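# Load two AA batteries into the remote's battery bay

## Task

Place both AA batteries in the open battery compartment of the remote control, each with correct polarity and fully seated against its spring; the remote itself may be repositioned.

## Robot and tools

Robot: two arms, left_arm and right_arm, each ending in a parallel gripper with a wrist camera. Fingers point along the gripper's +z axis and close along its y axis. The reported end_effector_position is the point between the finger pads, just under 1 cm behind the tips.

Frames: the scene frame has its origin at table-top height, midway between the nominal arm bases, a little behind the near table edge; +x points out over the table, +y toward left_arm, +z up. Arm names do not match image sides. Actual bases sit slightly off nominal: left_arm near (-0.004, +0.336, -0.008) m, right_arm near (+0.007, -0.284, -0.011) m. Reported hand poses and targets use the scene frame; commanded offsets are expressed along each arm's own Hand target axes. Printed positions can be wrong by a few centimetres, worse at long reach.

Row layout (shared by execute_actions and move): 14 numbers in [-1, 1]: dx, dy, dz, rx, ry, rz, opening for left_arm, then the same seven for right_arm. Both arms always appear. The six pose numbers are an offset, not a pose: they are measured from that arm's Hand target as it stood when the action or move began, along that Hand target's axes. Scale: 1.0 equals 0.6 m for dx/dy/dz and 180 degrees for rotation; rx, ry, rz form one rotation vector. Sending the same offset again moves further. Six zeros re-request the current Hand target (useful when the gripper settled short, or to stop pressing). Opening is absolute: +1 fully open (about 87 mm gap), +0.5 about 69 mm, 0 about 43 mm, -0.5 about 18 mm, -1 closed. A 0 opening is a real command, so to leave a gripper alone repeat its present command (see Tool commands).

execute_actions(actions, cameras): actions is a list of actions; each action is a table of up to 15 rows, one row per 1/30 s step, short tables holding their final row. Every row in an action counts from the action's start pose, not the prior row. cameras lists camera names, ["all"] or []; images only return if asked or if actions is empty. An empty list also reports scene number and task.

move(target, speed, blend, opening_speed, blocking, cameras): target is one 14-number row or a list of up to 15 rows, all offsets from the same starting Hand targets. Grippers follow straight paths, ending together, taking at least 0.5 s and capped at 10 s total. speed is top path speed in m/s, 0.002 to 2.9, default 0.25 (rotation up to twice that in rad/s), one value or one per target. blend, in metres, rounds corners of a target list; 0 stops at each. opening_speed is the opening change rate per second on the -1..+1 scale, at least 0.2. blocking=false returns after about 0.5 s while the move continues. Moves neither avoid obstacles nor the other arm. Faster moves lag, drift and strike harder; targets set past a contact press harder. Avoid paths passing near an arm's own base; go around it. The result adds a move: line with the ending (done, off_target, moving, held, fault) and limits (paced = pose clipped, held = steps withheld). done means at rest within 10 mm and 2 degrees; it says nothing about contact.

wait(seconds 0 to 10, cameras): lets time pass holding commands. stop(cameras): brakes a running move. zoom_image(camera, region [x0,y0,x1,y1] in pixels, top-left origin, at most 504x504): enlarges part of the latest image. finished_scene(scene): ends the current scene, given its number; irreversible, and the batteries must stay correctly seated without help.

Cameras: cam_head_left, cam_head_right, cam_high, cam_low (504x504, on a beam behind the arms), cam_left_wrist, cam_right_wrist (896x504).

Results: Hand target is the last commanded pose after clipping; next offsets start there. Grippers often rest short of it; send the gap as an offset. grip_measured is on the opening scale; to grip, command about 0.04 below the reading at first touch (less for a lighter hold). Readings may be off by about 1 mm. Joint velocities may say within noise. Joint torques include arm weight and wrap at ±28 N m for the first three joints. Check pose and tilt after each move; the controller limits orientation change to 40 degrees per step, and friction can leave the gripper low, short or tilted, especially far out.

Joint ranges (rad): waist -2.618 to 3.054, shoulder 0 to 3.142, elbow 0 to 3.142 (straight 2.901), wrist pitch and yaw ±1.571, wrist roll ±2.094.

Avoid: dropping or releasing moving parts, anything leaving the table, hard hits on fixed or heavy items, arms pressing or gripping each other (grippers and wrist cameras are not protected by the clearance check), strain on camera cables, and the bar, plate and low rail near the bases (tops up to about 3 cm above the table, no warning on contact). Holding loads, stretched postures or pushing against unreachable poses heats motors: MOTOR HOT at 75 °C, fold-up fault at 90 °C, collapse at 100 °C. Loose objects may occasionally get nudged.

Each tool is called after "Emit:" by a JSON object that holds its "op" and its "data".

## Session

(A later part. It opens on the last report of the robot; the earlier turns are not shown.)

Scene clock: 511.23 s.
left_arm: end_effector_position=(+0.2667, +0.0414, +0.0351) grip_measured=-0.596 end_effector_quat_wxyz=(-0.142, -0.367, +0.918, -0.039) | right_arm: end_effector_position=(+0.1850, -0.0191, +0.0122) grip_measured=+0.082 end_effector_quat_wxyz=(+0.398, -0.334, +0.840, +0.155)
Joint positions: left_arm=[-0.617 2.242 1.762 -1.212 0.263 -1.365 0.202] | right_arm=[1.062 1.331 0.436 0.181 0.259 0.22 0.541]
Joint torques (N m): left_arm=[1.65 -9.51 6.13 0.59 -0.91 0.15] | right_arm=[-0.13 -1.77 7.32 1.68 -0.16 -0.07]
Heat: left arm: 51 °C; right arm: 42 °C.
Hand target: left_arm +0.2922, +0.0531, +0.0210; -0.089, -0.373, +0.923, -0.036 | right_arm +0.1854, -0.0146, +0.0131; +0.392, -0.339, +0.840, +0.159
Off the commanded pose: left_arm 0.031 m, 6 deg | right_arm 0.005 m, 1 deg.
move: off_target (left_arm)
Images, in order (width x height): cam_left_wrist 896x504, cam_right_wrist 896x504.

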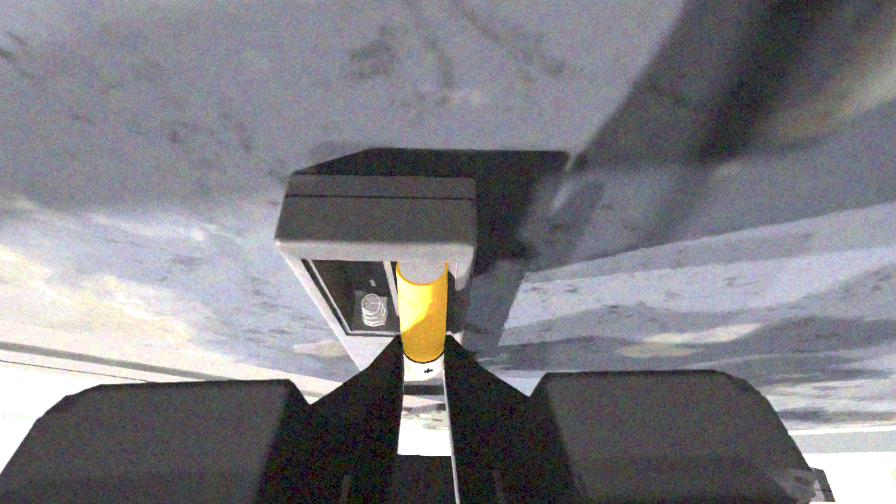

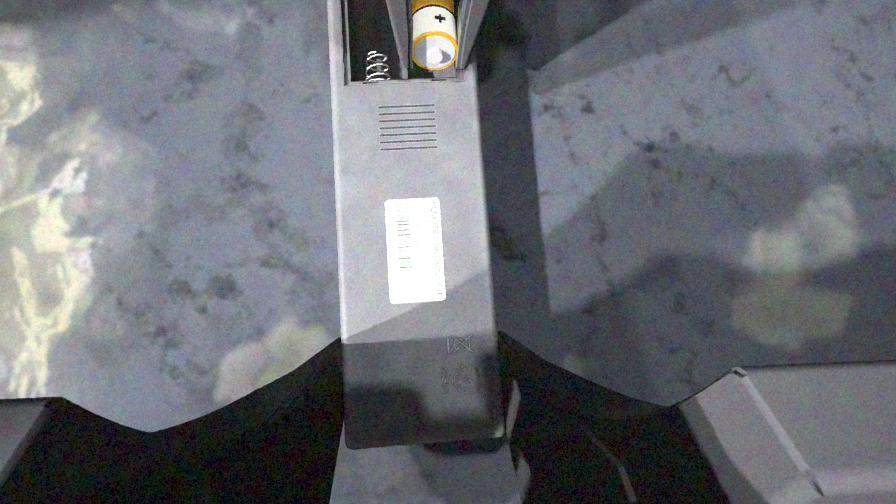

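Emit:
{"op": "move", "data": {"target": [-0.0203, 0, -0.0005, 0, -0.028, 0, -0.69, 0, 0, 0, 0, 0, 0, 0.03], "speed": 0.06, "cameras": ["cam_left_wrist", "cam_right_wrist"]}}

Scene clock: 520.00 s.
left_arm: end_effector_position=(+0.2691, +0.0447, +0.0319) grip_measured=-0.596 end_effector_quat_wxyz=(-0.126, -0.365, +0.922, -0.030) | right_arm: end_effector_position=(+0.1864, -0.0183, +0.0120) grip_measured=+0.082 end_effector_quat_wxyz=(+0.399, -0.335, +0.839, +0.156)
Joint positions: left_arm=[-0.622 2.242 1.762 -1.209 0.226 -1.365 0.202] | right_arm=[1.059 1.337 0.436 0.192 0.257 0.215 0.541]
Joint torques (N m): left_arm=[1.61 -10.4 6.38 0.61 -1.45 0.07] | right_arm=[-0.02 -2.29 7.28 1.55 -0.16 -0.03]
Heat: left arm: 52 °C; right arm: 42 °C.
Hand target: left_arm +0.3008, +0.0615, +0.0190; -0.049, -0.374, +0.926, -0.019 | right_arm +0.1854, -0.0146, +0.0131; +0.392, -0.339, +0.840, +0.159
Off the commanded pose: left_arm 0.038 m, 9 deg | right_arm 0.004 m, 1 deg.
move: off_target (left_arm)
Images, in order (width x height): cam_left_wrist 896x504, cam_right_wrist 896x504.

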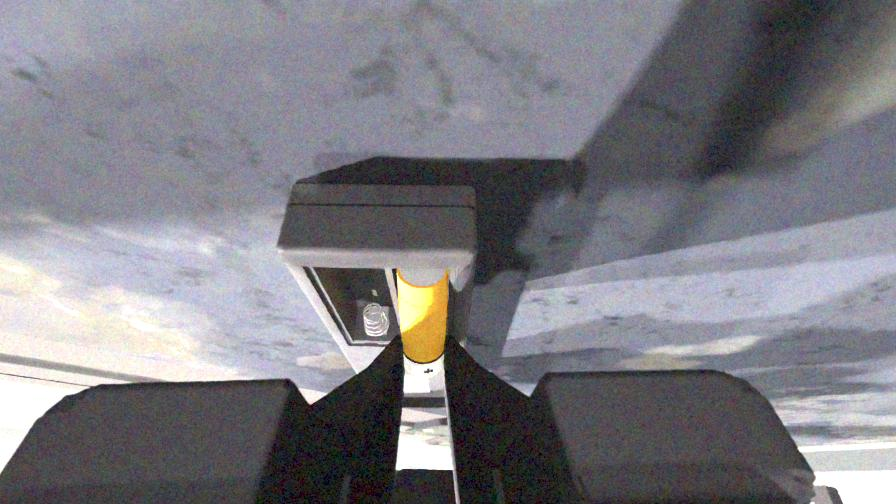

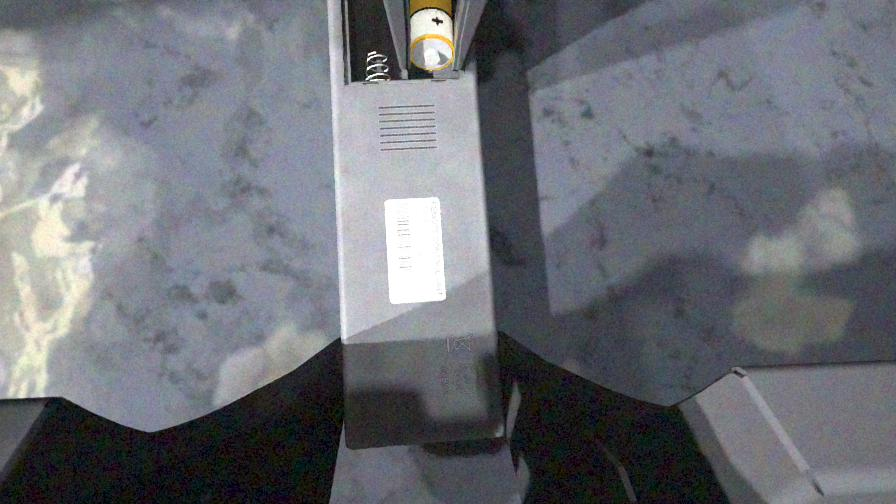

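Emit:
{"op": "move", "data": {"target": [-0.0136, 0, 0.0019, 0, -0.033, 0, -0.69, 0, 0, 0, 0, 0, 0, 0.03], "speed": 0.06, "cameras": ["cam_left_wrist", "cam_right_wrist"]}}

Scene clock: 531.13 s.
left_arm: end_effector_position=(+0.2689, +0.0449, +0.0313) grip_measured=-0.596 end_effector_quat_wxyz=(-0.101, -0.357, +0.928, -0.019) | right_arm: end_effector_position=(+0.1864, -0.0183, +0.0120) grip_measured=+0.082 end_effector_quat_wxyz=(+0.399, -0.335, +0.839, +0.156)
Joint positions: left_arm=[-0.643 2.233 1.762 -1.206 0.174 -1.371 0.202] | right_arm=[1.059 1.337 0.436 0.192 0.257 0.215 0.541]
Joint torques (N m): left_arm=[1.54 -11.07 5.71 0.69 -1.99 -0.09] | right_arm=[-0.03 -2.35 7.28 1.55 -0.15 -0.03]
Heat: left arm: 52 °C; right arm: 42 °C.
Hand target: left_arm +0.3066, +0.0670, +0.0170; -0.001, -0.374, +0.927, +0.000 | right_arm +0.1854, -0.0146, +0.0131; +0.392, -0.339, +0.840, +0.159
Off the commanded pose: left_arm 0.046 m, 12 deg | right_arm 0.004 m, 1 deg.
move: off_target (left_arm)
Images, in order (width x height): cam_left_wrist 896x504, cam_right_wrist 896x504.

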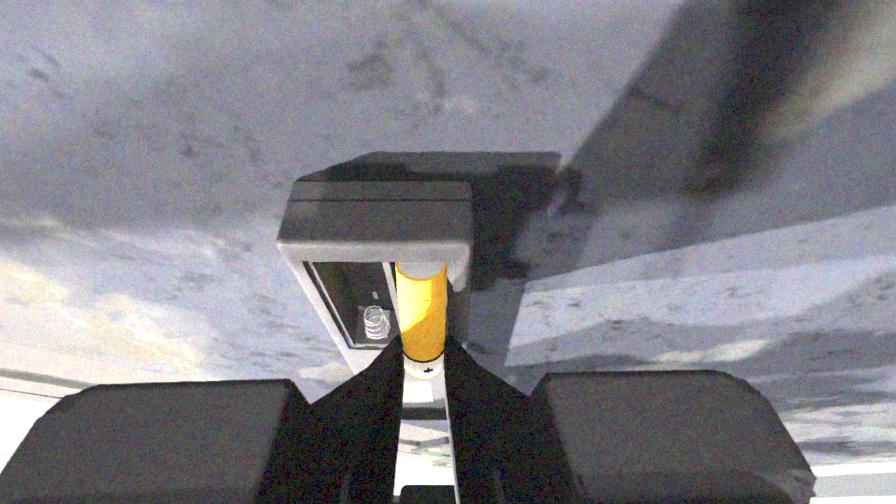

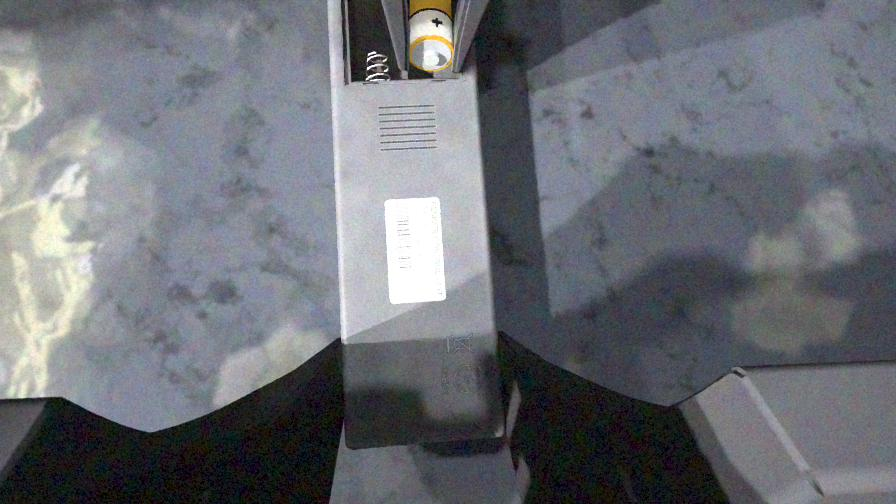

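Emit:
{"op": "move", "data": {"target": [-0.003, 0, -0.0133, 0, 0, 0, -0.69, 0, 0, 0, 0, 0, 0, 0.03], "speed": 0.06, "cameras": ["cam_left_wrist", "cam_right_wrist"]}}

Scene clock: 548.60 s.
left_arm: end_effector_position=(+0.2692, +0.0447, +0.0313) grip_measured=-0.596 end_effector_quat_wxyz=(-0.101, -0.357, +0.928, -0.020) | right_arm: end_effector_position=(+0.1864, -0.0183, +0.0120) grip_measured=+0.082 end_effector_quat_wxyz=(+0.399, -0.335, +0.839, +0.156)
Joint positions: left_arm=[-0.643 2.233 1.762 -1.204 0.174 -1.371 0.202] | right_arm=[1.059 1.337 0.436 0.192 0.257 0.215 0.541]
Joint torques (N m): left_arm=[1.83 -11.69 7.49 0.49 -1.99 -0.07] | right_arm=[-0.02 -2.35 7.28 1.55 -0.15 -0.03]
Motor temperatures (°C): left_arm=[27 53 39 30 32 24 29] | right_arm=[23 28 43 33 26 26 29]
Heat: left arm: 53 °C; right arm: 43 °C.
Hand target: left_arm +0.3079, +0.0683, +0.0250; -0.001, -0.374, +0.927, +0.000 | right_arm +0.1854, -0.0146, +0.0131; +0.392, -0.339, +0.840, +0.159
Off the commanded pose: left_arm 0.046 m, 12 deg | right_arm 0.004 m, 1 deg.
move: off_target (left_arm)
Images, in order (width x height): cam_left_wrist 896x504, cam_right_wrist 896x504.

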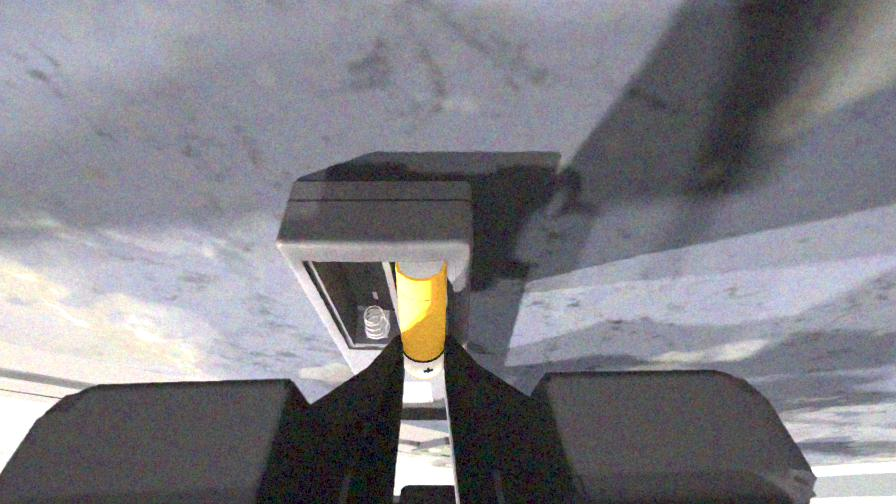

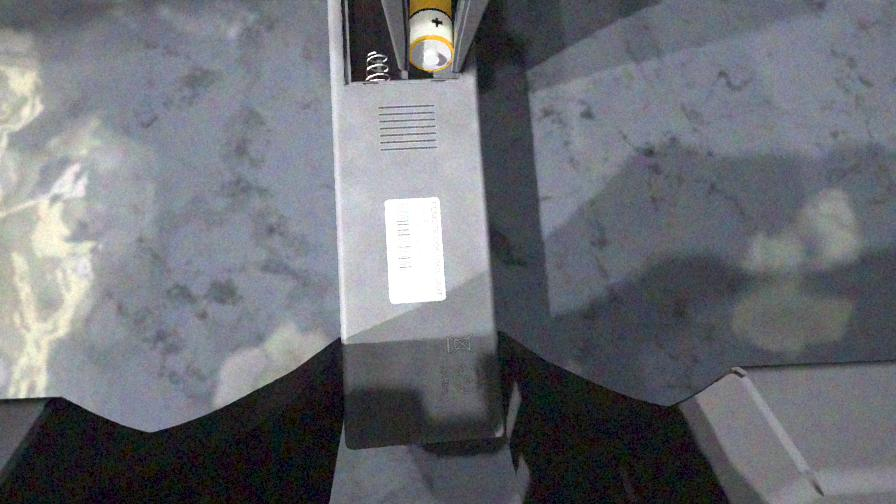

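Emit:
{"op": "zoom_image", "data": {"camera": "cam_right_wrist", "region": [330, 0, 490, 100]}}

Emit:
{"op": "zoom_image", "data": {"camera": "cam_left_wrist", "region": [270, 170, 490, 400]}}

Scaled by 3.150 from the camera's 896x504 image, which has a finer 1280x720 frame.

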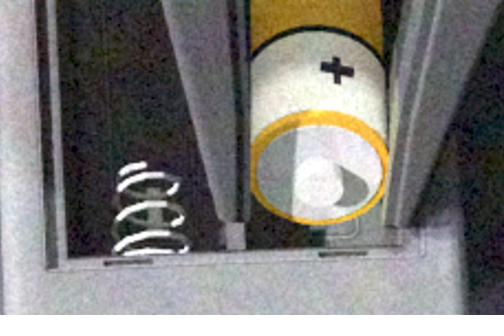

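Scaled by 2.191 from the camera's 896x504 image, which has a finer 1280x720 frame.

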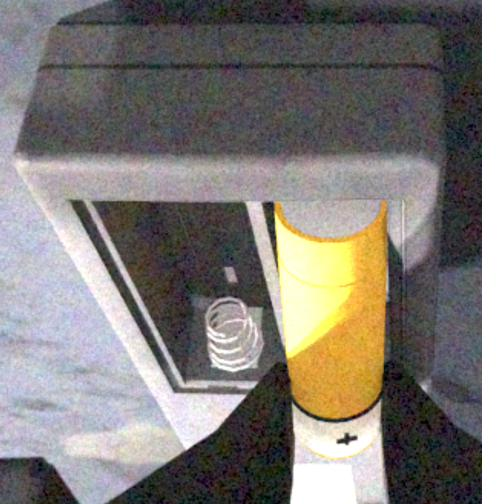

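Emit:
{"op": "move", "data": {"target": [0, 0, 0.008, 0, -0.05, 0, -0.69, 0, 0, 0, 0, 0, 0, 0.03], "speed": 0.06, "cameras": ["cam_left_wrist", "cam_right_wrist"]}}

Emit:
{"op": "zoom_image", "data": {"camera": "cam_right_wrist", "region": [330, 0, 490, 100]}}

Scene clock: 586.57 s.
left_arm: end_effector_position=(+0.2686, +0.0440, +0.0318) grip_measured=-0.596 end_effector_quat_wxyz=(-0.030, -0.354, +0.935, +0.011) | right_arm: end_effector_position=(+0.1864, -0.0183, +0.0120) grip_measured=+0.082 end_effector_quat_wxyz=(+0.399, -0.335, +0.839, +0.156)
Joint positions: left_arm=[-0.708 2.208 1.762 -1.204 0.027 -1.431 0.202] | right_arm=[1.059 1.337 0.436 0.192 0.257 0.215 0.541]
Joint torques (N m): left_arm=[1.66 -11.07 4.59 0.74 -2.14 -0.11] | right_arm=[-0.01 -2.3 7.3 1.54 -0.14 -0.02]
Motor temperatures (°C): left_arm=[28 59 40 29 34 24 29] | right_arm=[23 28 43 32 26 26 29]
Heat: left arm: 59 °C; right arm: 43 °C.
Hand target: left_arm +0.3079, +0.0683, +0.0202; +0.072, -0.373, +0.925, +0.029 | right_arm +0.1854, -0.0146, +0.0131; +0.392, -0.339, +0.840, +0.159
Off the commanded pose: left_arm 0.048 m, 12 deg | right_arm 0.004 m, 1 deg.
move: off_target (left_arm)
Images, in order (width x height): cam_left_wrist 896x504, cam_right_wrist 896x504.

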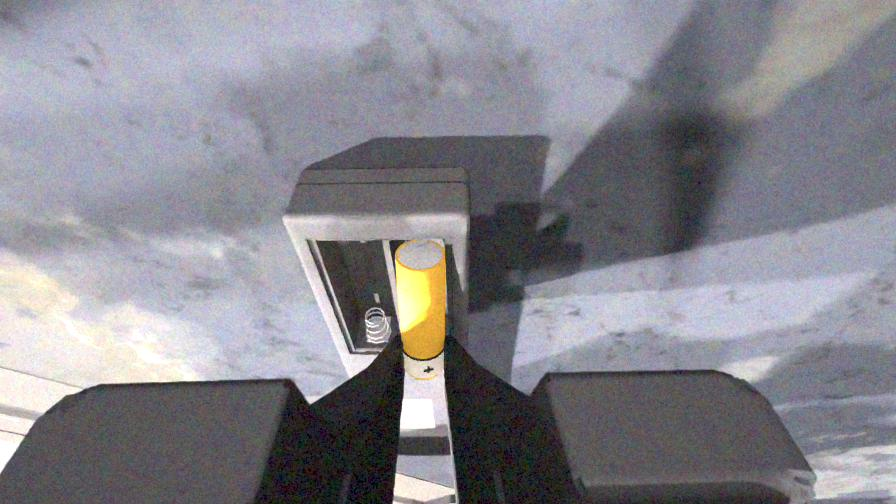

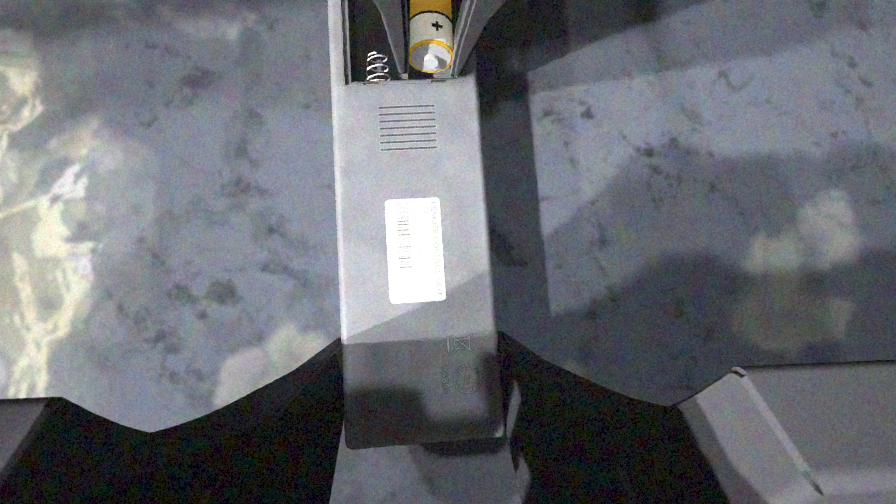

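Scaled by 3.150 from the camera's 896x504 image, which has a finer 1280x720 frame.

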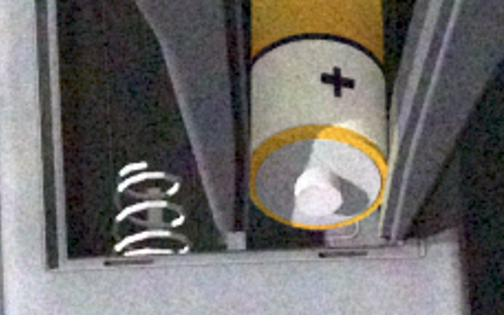

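Emit:
{"op": "move", "data": {"target": [[0.0593, 0, -0.0195, 0, 0.045, 0, -0.69, 0, 0, 0, 0, 0, 0, 0.03], [0.0593, 0, -0.0195, 0, 0.045, 0, -0.38, 0, 0, 0, 0, 0, 0, 0.03]], "speed": 0.08, "opening_speed": 0.3, "cameras": ["cam_left_wrist", "cam_right_wrist"]}}

Emit:
{"op": "zoom_image", "data": {"camera": "cam_right_wrist", "region": [330, 0, 490, 100]}}

Scene clock: 606.30 s.
left_arm: end_effector_position=(+0.2658, +0.0426, +0.0321) grip_measured=-0.381 end_effector_quat_wxyz=(-0.029, -0.361, +0.932, +0.012) | right_arm: end_effector_position=(+0.1874, -0.0190, +0.0122) grip_measured=+0.082 end_effector_quat_wxyz=(+0.401, -0.332, +0.840, +0.154)
Joint positions: left_arm=[-0.716 2.201 1.751 -1.201 0.025 -1.452 0.31] | right_arm=[1.059 1.337 0.436 0.192 0.265 0.218 0.541]
Joint torques (N m): left_arm=[-0.01 -10.58 4.64 0.68 -0.63 -0.18] | right_arm=[-0.03 -2.33 7.3 1.55 -0.14 -0.02]
Motor temperatures (°C): left_arm=[28 60 39 30 35 24 29] | right_arm=[23 28 43 32 26 26 29]
Heat: left arm: 60 °C; right arm: 43 °C.
Hand target: left_arm +0.2813, +0.0426, +0.0262; +0.007, -0.374, +0.927, +0.003 | right_arm +0.1854, -0.0146, +0.0131; +0.392, -0.339, +0.840, +0.159
Off the commanded pose: left_arm 0.017 m, 5 deg | right_arm 0.005 m, 1 deg.
move: off_target (left_arm); target 2's new opening was sent with left_arm's hand 0.016 m and 5 deg from that target
Images, in order (width x height): cam_left_wrist 896x504, cam_right_wrist 896x504.

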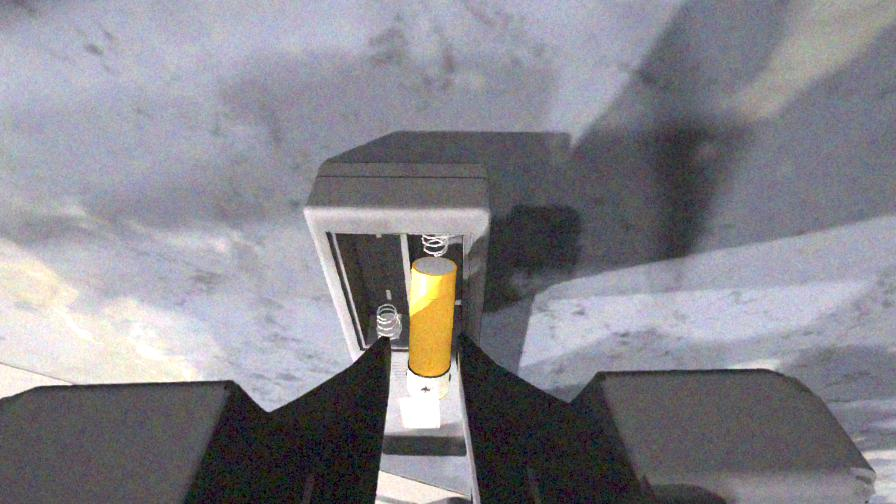

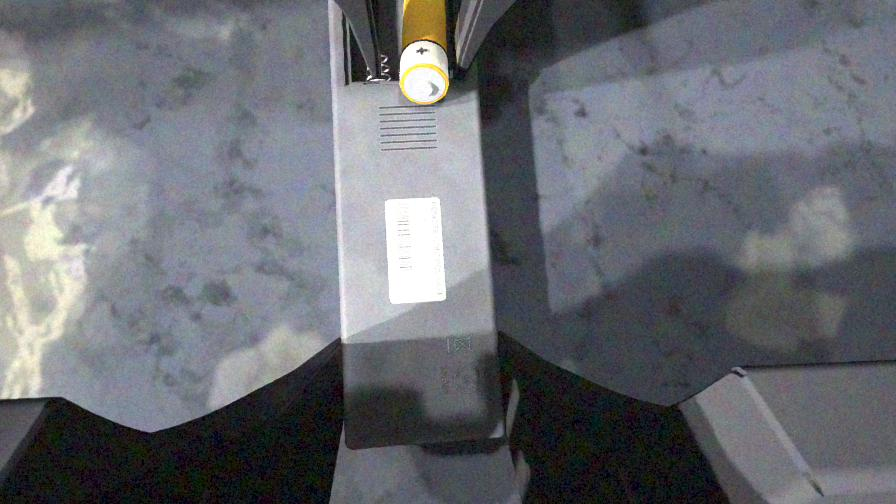

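Scaled by 3.150 from the camera's 896x504 image, which has a finer 1280x720 frame.

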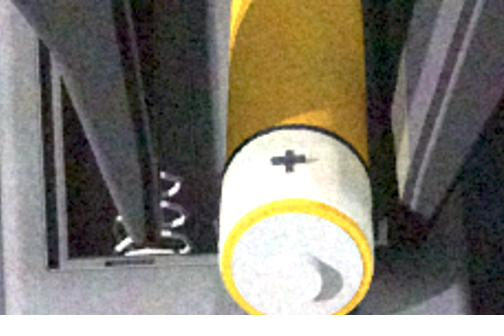

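Emit:
{"op": "move", "data": {"target": [[0, 0, -0.0833, 0, 0, 0, -0.38, 0, 0, 0, 0, 0, 0, 0.03], [0.03, 0, -0.0833, 0, 0.06, 0, -0.75, 0, 0, 0, 0, 0, 0, 0.03]], "speed": 0.12, "opening_speed": 0.6, "cameras": ["cam_left_wrist", "cam_right_wrist"]}}

Emit:
{"op": "zoom_image", "data": {"camera": "cam_left_wrist", "region": [330, 200, 530, 400]}}

Scene clock: 667.13 s.
left_arm: end_effector_position=(+0.2641, +0.0365, +0.0642) grip_measured=-0.750 end_effector_quat_wxyz=(-0.083, -0.378, +0.922, -0.011) | right_arm: end_effector_position=(+0.1874, -0.0190, +0.0122) grip_measured=+0.082 end_effector_quat_wxyz=(+0.401, -0.332, +0.840, +0.154)
Joint positions: left_arm=[-0.682 2.201 1.852 -1.314 0.14 -1.455 0.125] | right_arm=[1.059 1.337 0.436 0.192 0.265 0.218 0.541]
Joint torques (N m): left_arm=[0.25 -11.23 8.94 0.12 0.15 0.15] | right_arm=[-0.06 -2.3 7.25 1.54 -0.15 -0.03]
Motor temperatures (°C): left_arm=[27 55 38 30 32 24 28] | right_arm=[23 28 43 32 26 26 29]
Heat: left arm: 55 °C; right arm: 43 °C.
Hand target: left_arm +0.2678, +0.0296, +0.0759; -0.081, -0.373, +0.924, -0.032 | right_arm +0.1854, -0.0146, +0.0131; +0.392, -0.339, +0.840, +0.159
Off the commanded pose: left_arm 0.014 m, 3 deg | right_arm 0.005 m, 1 deg.
move: off_target (left_arm); target 2's new opening was sent with left_arm's hand 0.014 m and 3 deg from that target
Images, in order (width x height): cam_left_wrist 896x504, cam_right_wrist 896x504.

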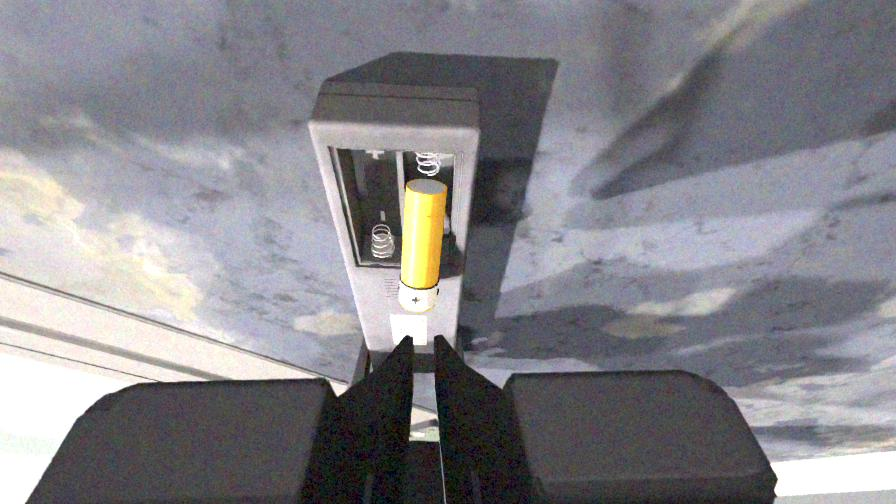

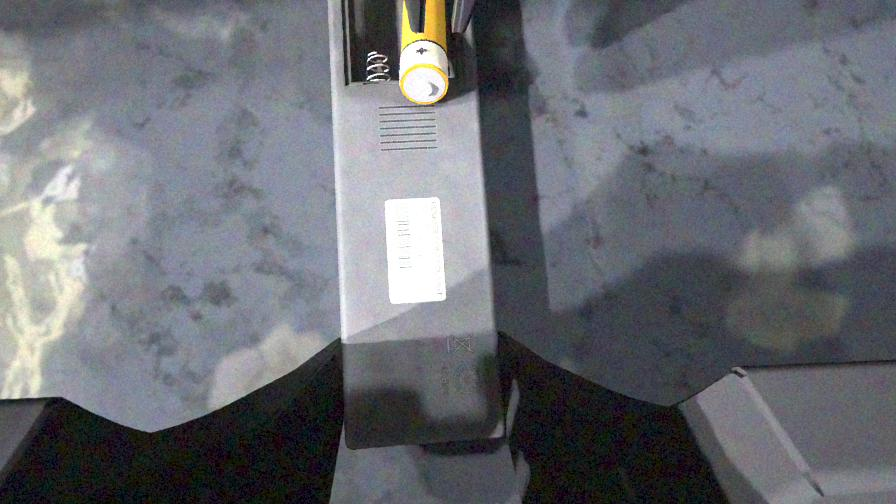

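Scaled by 2.520 from the camera's 896x504 image, which has a finer 1280x720 frame.

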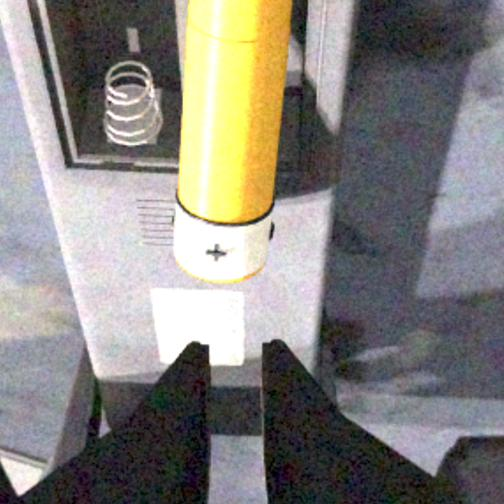

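Emit:
{"op": "move", "data": {"target": [0.046, 0.005, 0.008, 0, 0.022, 0, -0.75, 0, 0, 0, 0, 0, 0, 0.03], "speed": 0.12, "cameras": ["cam_left_wrist", "cam_right_wrist"]}}

Emit:
{"op": "zoom_image", "data": {"camera": "cam_left_wrist", "region": [330, 200, 530, 400]}}

Scene clock: 718.43 s.
left_arm: end_effector_position=(+0.2463, +0.0201, +0.0654) grip_measured=-0.750 end_effector_quat_wxyz=(-0.115, -0.366, +0.923, -0.024) | right_arm: end_effector_position=(+0.1874, -0.0190, +0.0122) grip_measured=+0.082 end_effector_quat_wxyz=(+0.401, -0.332, +0.840, +0.154)
Joint positions: left_arm=[-0.712 2.201 1.835 -1.302 0.211 -1.46 0.125] | right_arm=[1.059 1.337 0.436 0.192 0.265 0.218 0.541]
Joint torques (N m): left_arm=[-0.4 -12.74 5.64 0.3 0.21 -0.16] | right_arm=[-0.02 -2.32 7.28 1.54 -0.15 -0.03]
Motor temperatures (°C): left_arm=[27 60 40 29 31 24 28] | right_arm=[23 28 43 32 26 26 29]
Heat: left arm: 60 °C; right arm: 43 °C.
Hand target: left_arm +0.2455, +0.0123, +0.0760; -0.112, -0.371, +0.920, -0.045 | right_arm +0.1854, -0.0146, +0.0131; +0.392, -0.339, +0.840, +0.159
Off the commanded pose: left_arm 0.013 m, 3 deg | right_arm 0.005 m, 1 deg.
move: off_target (left_arm)
Images, in order (width x height): cam_left_wrist 896x504, cam_right_wrist 896x504.

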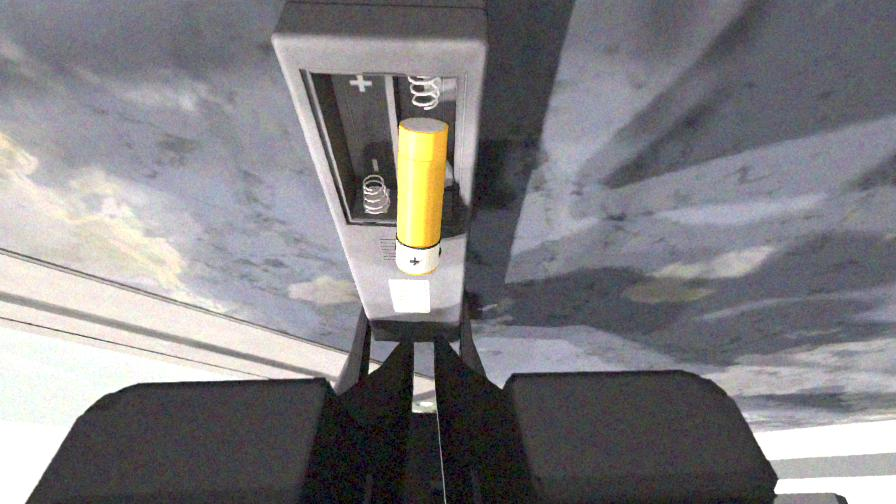

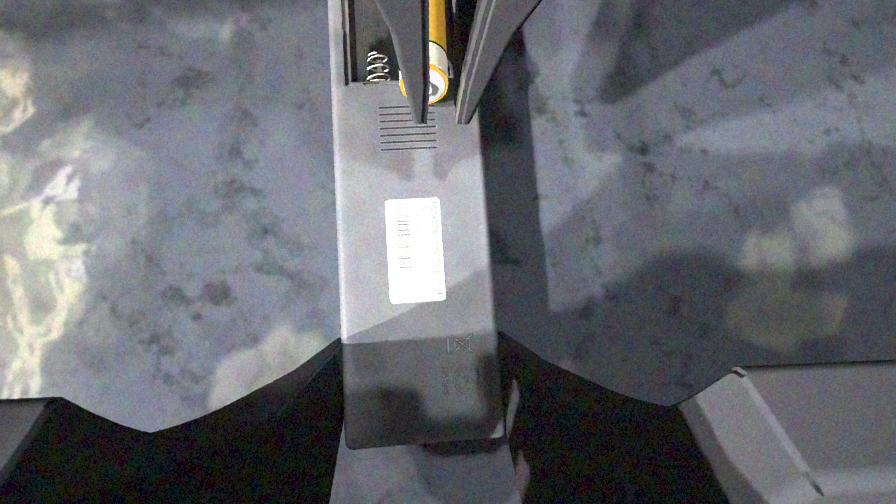

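Scaled by 2.520 from the camera's 896x504 image, which has a finer 1280x720 frame.

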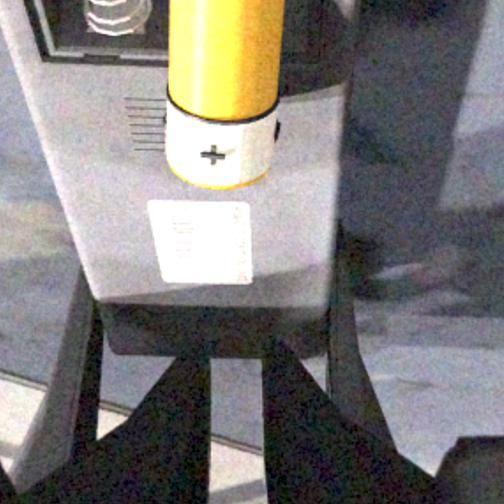

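Emit:
{"op": "move", "data": {"target": [-0.0159, 0.005, 0.0639, 0, 0, 0, -0.75, 0, 0, 0, 0, 0, 0, 0.03], "speed": 0.12, "cameras": ["cam_left_wrist", "cam_right_wrist"]}}

Emit:
{"op": "zoom_image", "data": {"camera": "cam_right_wrist", "region": [330, 0, 490, 140]}}

Scene clock: 733.07 s.
left_arm: end_effector_position=(+0.2378, +0.0229, +0.0334) grip_measured=-0.750 end_effector_quat_wxyz=(-0.126, -0.367, +0.922, -0.023) | right_arm: end_effector_position=(+0.1875, -0.0191, +0.0122) grip_measured=+0.082 end_effector_quat_wxyz=(+0.401, -0.333, +0.840, +0.153)
Joint positions: left_arm=[-0.712 2.199 1.697 -1.176 0.229 -1.46 0.125] | right_arm=[1.059 1.337 0.436 0.192 0.265 0.217 0.541]
Joint torques (N m): left_arm=[-0.24 -11.56 5.24 0.5 0.1 -0.14] | right_arm=[-0.01 -2.28 7.3 1.54 -0.15 -0.02]
Motor temperatures (°C): left_arm=[27 62 40 29 30 24 27] | right_arm=[23 28 43 32 26 26 29]
Heat: left arm: 62 °C; right arm: 43 °C.
Hand target: left_arm +0.2435, +0.0145, +0.0365; -0.112, -0.371, +0.920, -0.045 | right_arm +0.1854, -0.0146, +0.0131; +0.392, -0.339, +0.840, +0.159
Off the commanded pose: left_arm 0.011 m, 3 deg | right_arm 0.005 m, 1 deg.
move: off_target (left_arm)
Images, in order (width x height): cam_left_wrist 896x504, cam_right_wrist 896x504.

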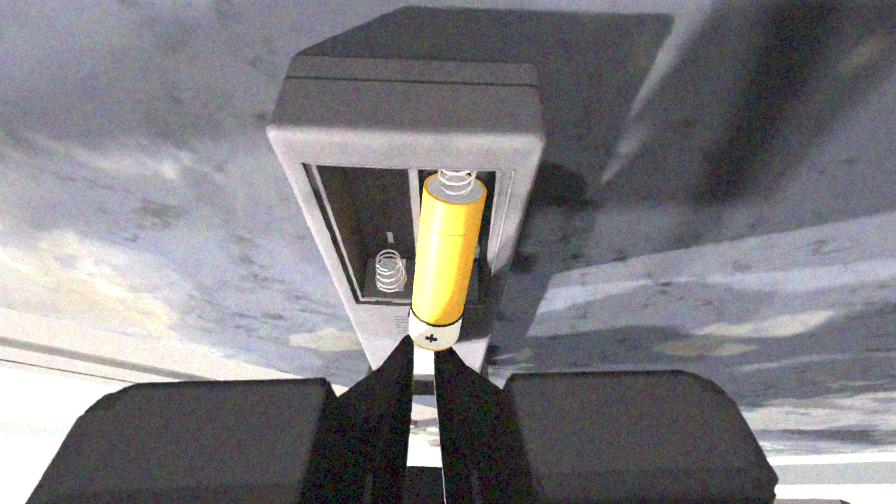

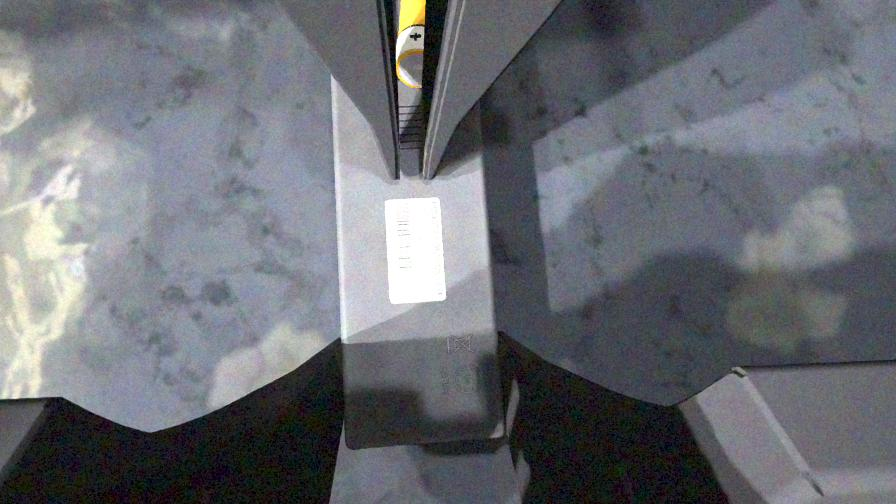

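Scaled by 3.150 from the camera's 896x504 image, which has a finer 1280x720 frame.

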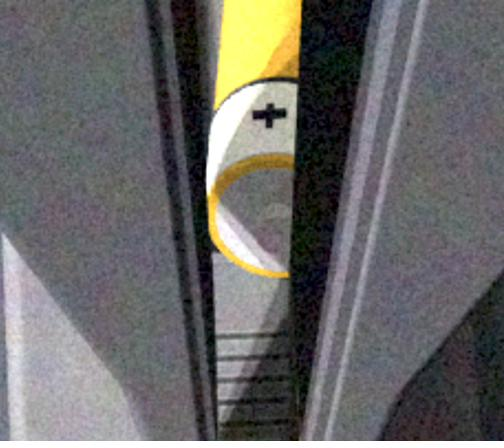

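Emit:
{"op": "move", "data": {"target": [[0.0137, -0.0167, -0.0344, 0, 0, 0, -0.75, 0, 0, 0, 0, 0, 0, 0.03], [-0.0032, -0.0067, -0.0008, 0, 0, 0, -0.75, 0, 0, 0, 0, 0, 0, 0.03]], "speed": 0.1, "blend": 0.004, "cameras": ["cam_left_wrist", "cam_right_wrist"]}}

Emit:
{"op": "zoom_image", "data": {"camera": "cam_left_wrist", "region": [300, 140, 560, 400]}}

Scene clock: 798.83 s.
left_arm: end_effector_position=(+0.2448, +0.0169, +0.0368) grip_measured=-0.750 end_effector_quat_wxyz=(-0.115, -0.366, +0.923, -0.036) | right_arm: end_effector_position=(+0.1875, -0.0191, +0.0122) grip_measured=+0.082 end_effector_quat_wxyz=(+0.401, -0.333, +0.840, +0.153)
Joint positions: left_arm=[-0.716 2.201 1.719 -1.163 0.221 -1.465 0.125] | right_arm=[1.059 1.337 0.436 0.192 0.265 0.217 0.541]
Joint torques (N m): left_arm=[0.28 -10.25 5.76 0.35 0.1 -0.05] | right_arm=[-0.02 -2.35 7.27 1.54 -0.14 -0.03]
Motor temperatures (°C): left_arm=[27 63 39 29 30 24 27] | right_arm=[23 28 44 32 26 26 29]
Heat: left arm: 63 °C; right arm: 44 °C.
Hand target: left_arm +0.2477, +0.0130, +0.0365; -0.112, -0.371, +0.920, -0.045 | right_arm +0.1854, -0.0146, +0.0131; +0.392, -0.339, +0.840, +0.159
Off the commanded pose: left_arm 0.005 m, 1 deg | right_arm 0.005 m, 1 deg.
move: done
Images, in order (width x height): cam_left_wrist 896x504, cam_right_wrist 896x504.

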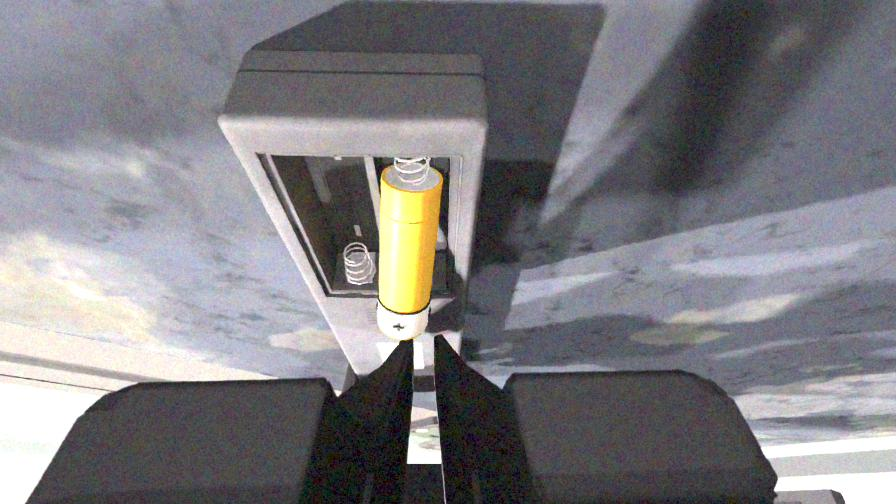

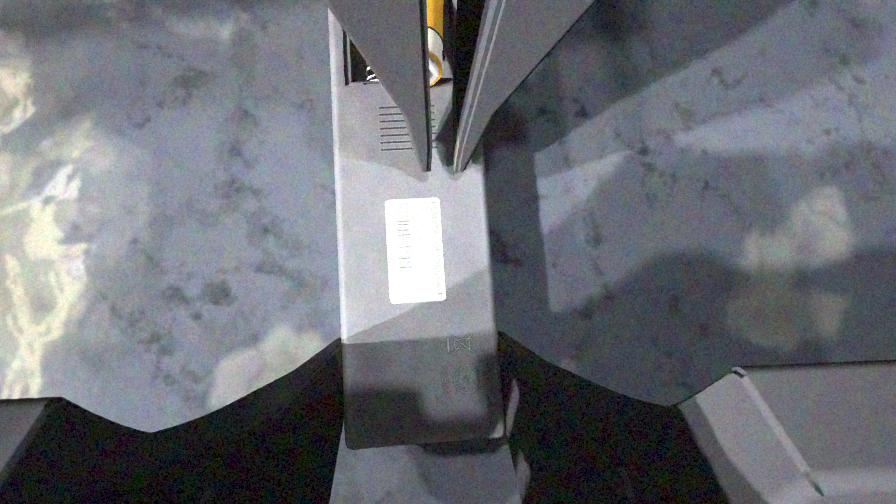

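Scaled by 1.938 from the camera's 896x504 image, which has a finer 1280x720 frame.

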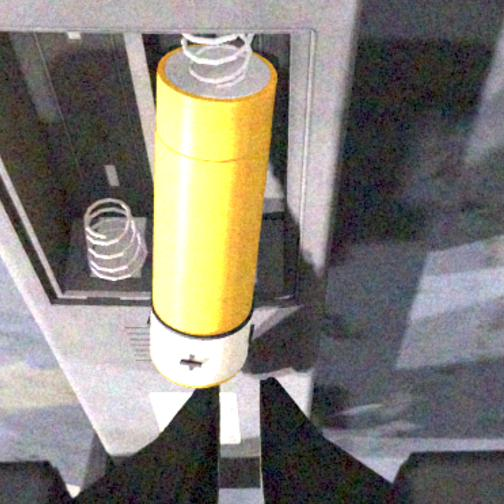

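Emit:
{"op": "move", "data": {"target": [[0, 0, 0, 0, 0, 0, -0.1, 0, 0, 0, 0, 0, 0, 0.03], [-0.0336, 0, -0.0032, 0, -0.02, 0, -0.1, 0, 0, 0, 0, 0, 0, 0.03]], "speed": 0.08, "opening_speed": 0.8, "cameras": ["cam_left_wrist", "cam_right_wrist"]}}

Scene clock: 824.87 s.
left_arm: end_effector_position=(+0.2580, +0.0300, +0.0326) grip_measured=-0.100 end_effector_quat_wxyz=(-0.091, -0.378, +0.921, -0.025) | right_arm: end_effector_position=(+0.1875, -0.0191, +0.0122) grip_measured=+0.082 end_effector_quat_wxyz=(+0.401, -0.333, +0.840, +0.153)
Joint positions: left_arm=[-0.691 2.201 1.719 -1.163 0.168 -1.465 0.45] | right_arm=[1.059 1.337 0.436 0.192 0.265 0.217 0.541]
Joint torques (N m): left_arm=[0.18 -10.11 6.87 0.29 -0.06 0.16] | right_arm=[-0.02 -2.28 7.3 1.54 -0.14 -0.03]
Motor temperatures (°C): left_arm=[27 60 39 29 30 24 27] | right_arm=[23 28 44 32 26 26 29]
Heat: left arm: 60 °C; right arm: 44 °C.
Hand target: left_arm +0.2621, +0.0269, +0.0335; -0.083, -0.373, +0.924, -0.034 | right_arm +0.1854, -0.0146, +0.0131; +0.392, -0.339, +0.840, +0.159
Off the commanded pose: left_arm 0.005 m, 1 deg | right_arm 0.005 m, 1 deg.
move: done
Images, in order (width x height): cam_left_wrist 896x504, cam_right_wrist 896x504.

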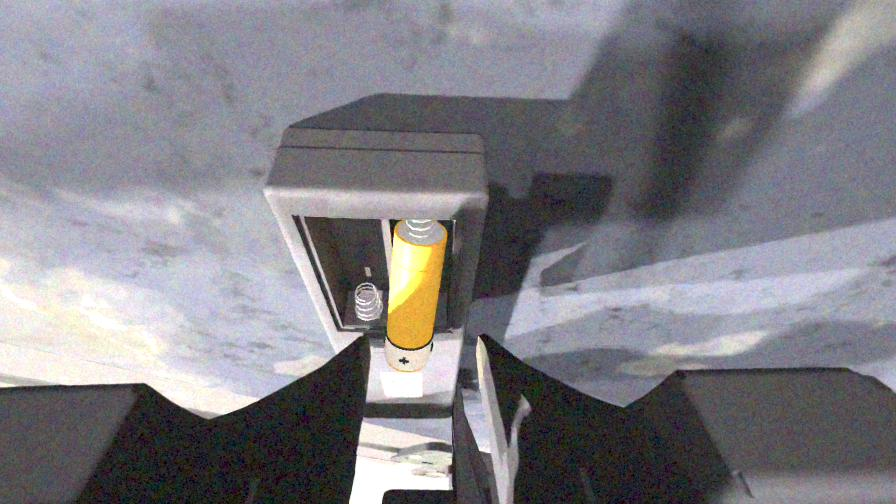

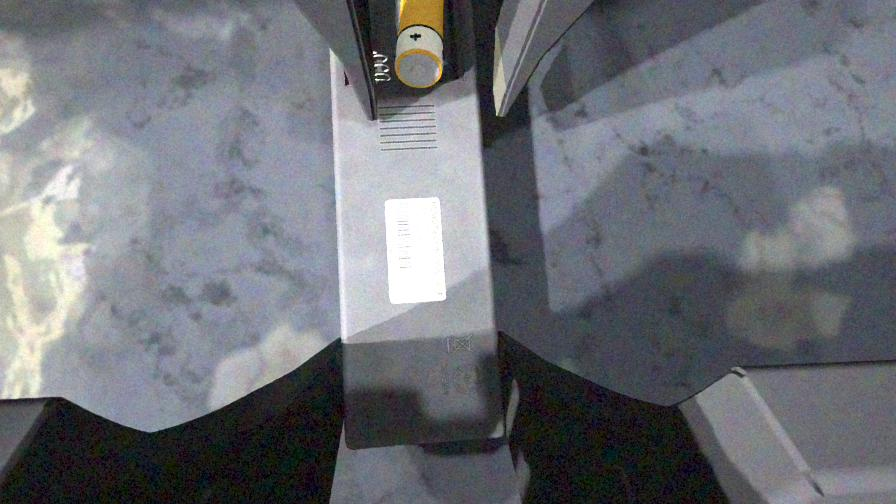

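Emit:
{"op": "move", "data": {"target": [[-0.0118, 0, -0.0005, 0, 0, 0, -0.1, 0, 0, 0, 0, 0, 0, 0.03], [-0.0118, 0, -0.0005, 0, 0, 0, -0.69, 0, 0, 0, 0, 0, 0, 0.03]], "speed": 0.08, "opening_speed": 0.5, "cameras": ["cam_left_wrist", "cam_right_wrist"]}}

Emit:
{"op": "zoom_image", "data": {"camera": "cam_right_wrist", "region": [330, 0, 490, 140]}}

Scene clock: 836.93 s.
left_arm: end_effector_position=(+0.2645, +0.0332, +0.0325) grip_measured=-0.483 end_effector_quat_wxyz=(-0.089, -0.381, +0.920, -0.030) | right_arm: end_effector_position=(+0.1861, -0.0181, +0.0120) grip_measured=+0.082 end_effector_quat_wxyz=(+0.399, -0.336, +0.839, +0.156)
Joint positions: left_arm=[-0.674 2.201 1.719 -1.153 0.169 -1.455 0.259] | right_arm=[1.061 1.337 0.436 0.192 0.257 0.214 0.541]
Joint torques (N m): left_arm=[0.21 -9.72 7.25 0.2 -0.07 0.15] | right_arm=[-0.05 -2.3 7.3 1.55 -0.15 0]
Motor temperatures (°C): left_arm=[27 59 39 29 29 24 27] | right_arm=[23 28 44 32 26 26 29]
Heat: left arm: 59 °C; right arm: 44 °C.
Hand target: left_arm +0.2672, +0.0318, +0.0325; -0.083, -0.373, +0.924, -0.034 | right_arm +0.1854, -0.0146, +0.0131; +0.392, -0.339, +0.840, +0.159
Off the commanded pose: left_arm 0.003 m, 1 deg | right_arm 0.004 m, 1 deg.
move: done
Images, in order (width x height): cam_left_wrist 896x504, cam_right_wrist 896x504.

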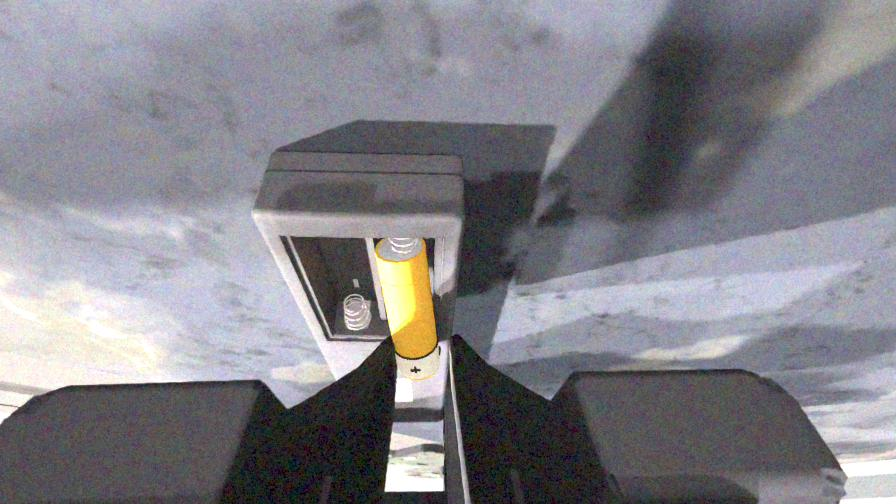

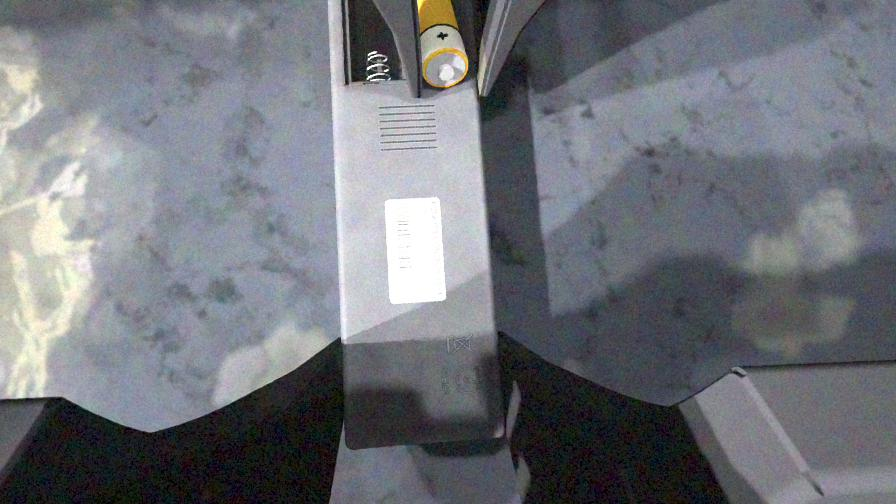

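Scaled by 3.150 from the camera's 896x504 image, which has a finer 1280x720 frame.

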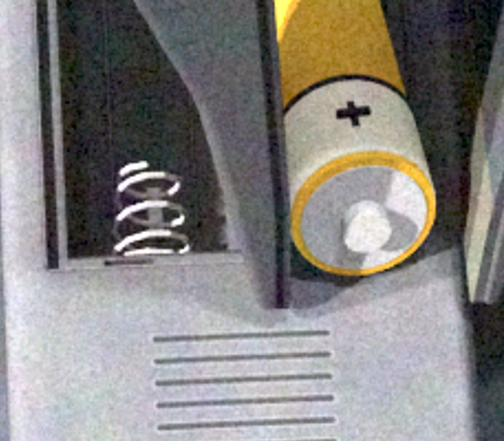

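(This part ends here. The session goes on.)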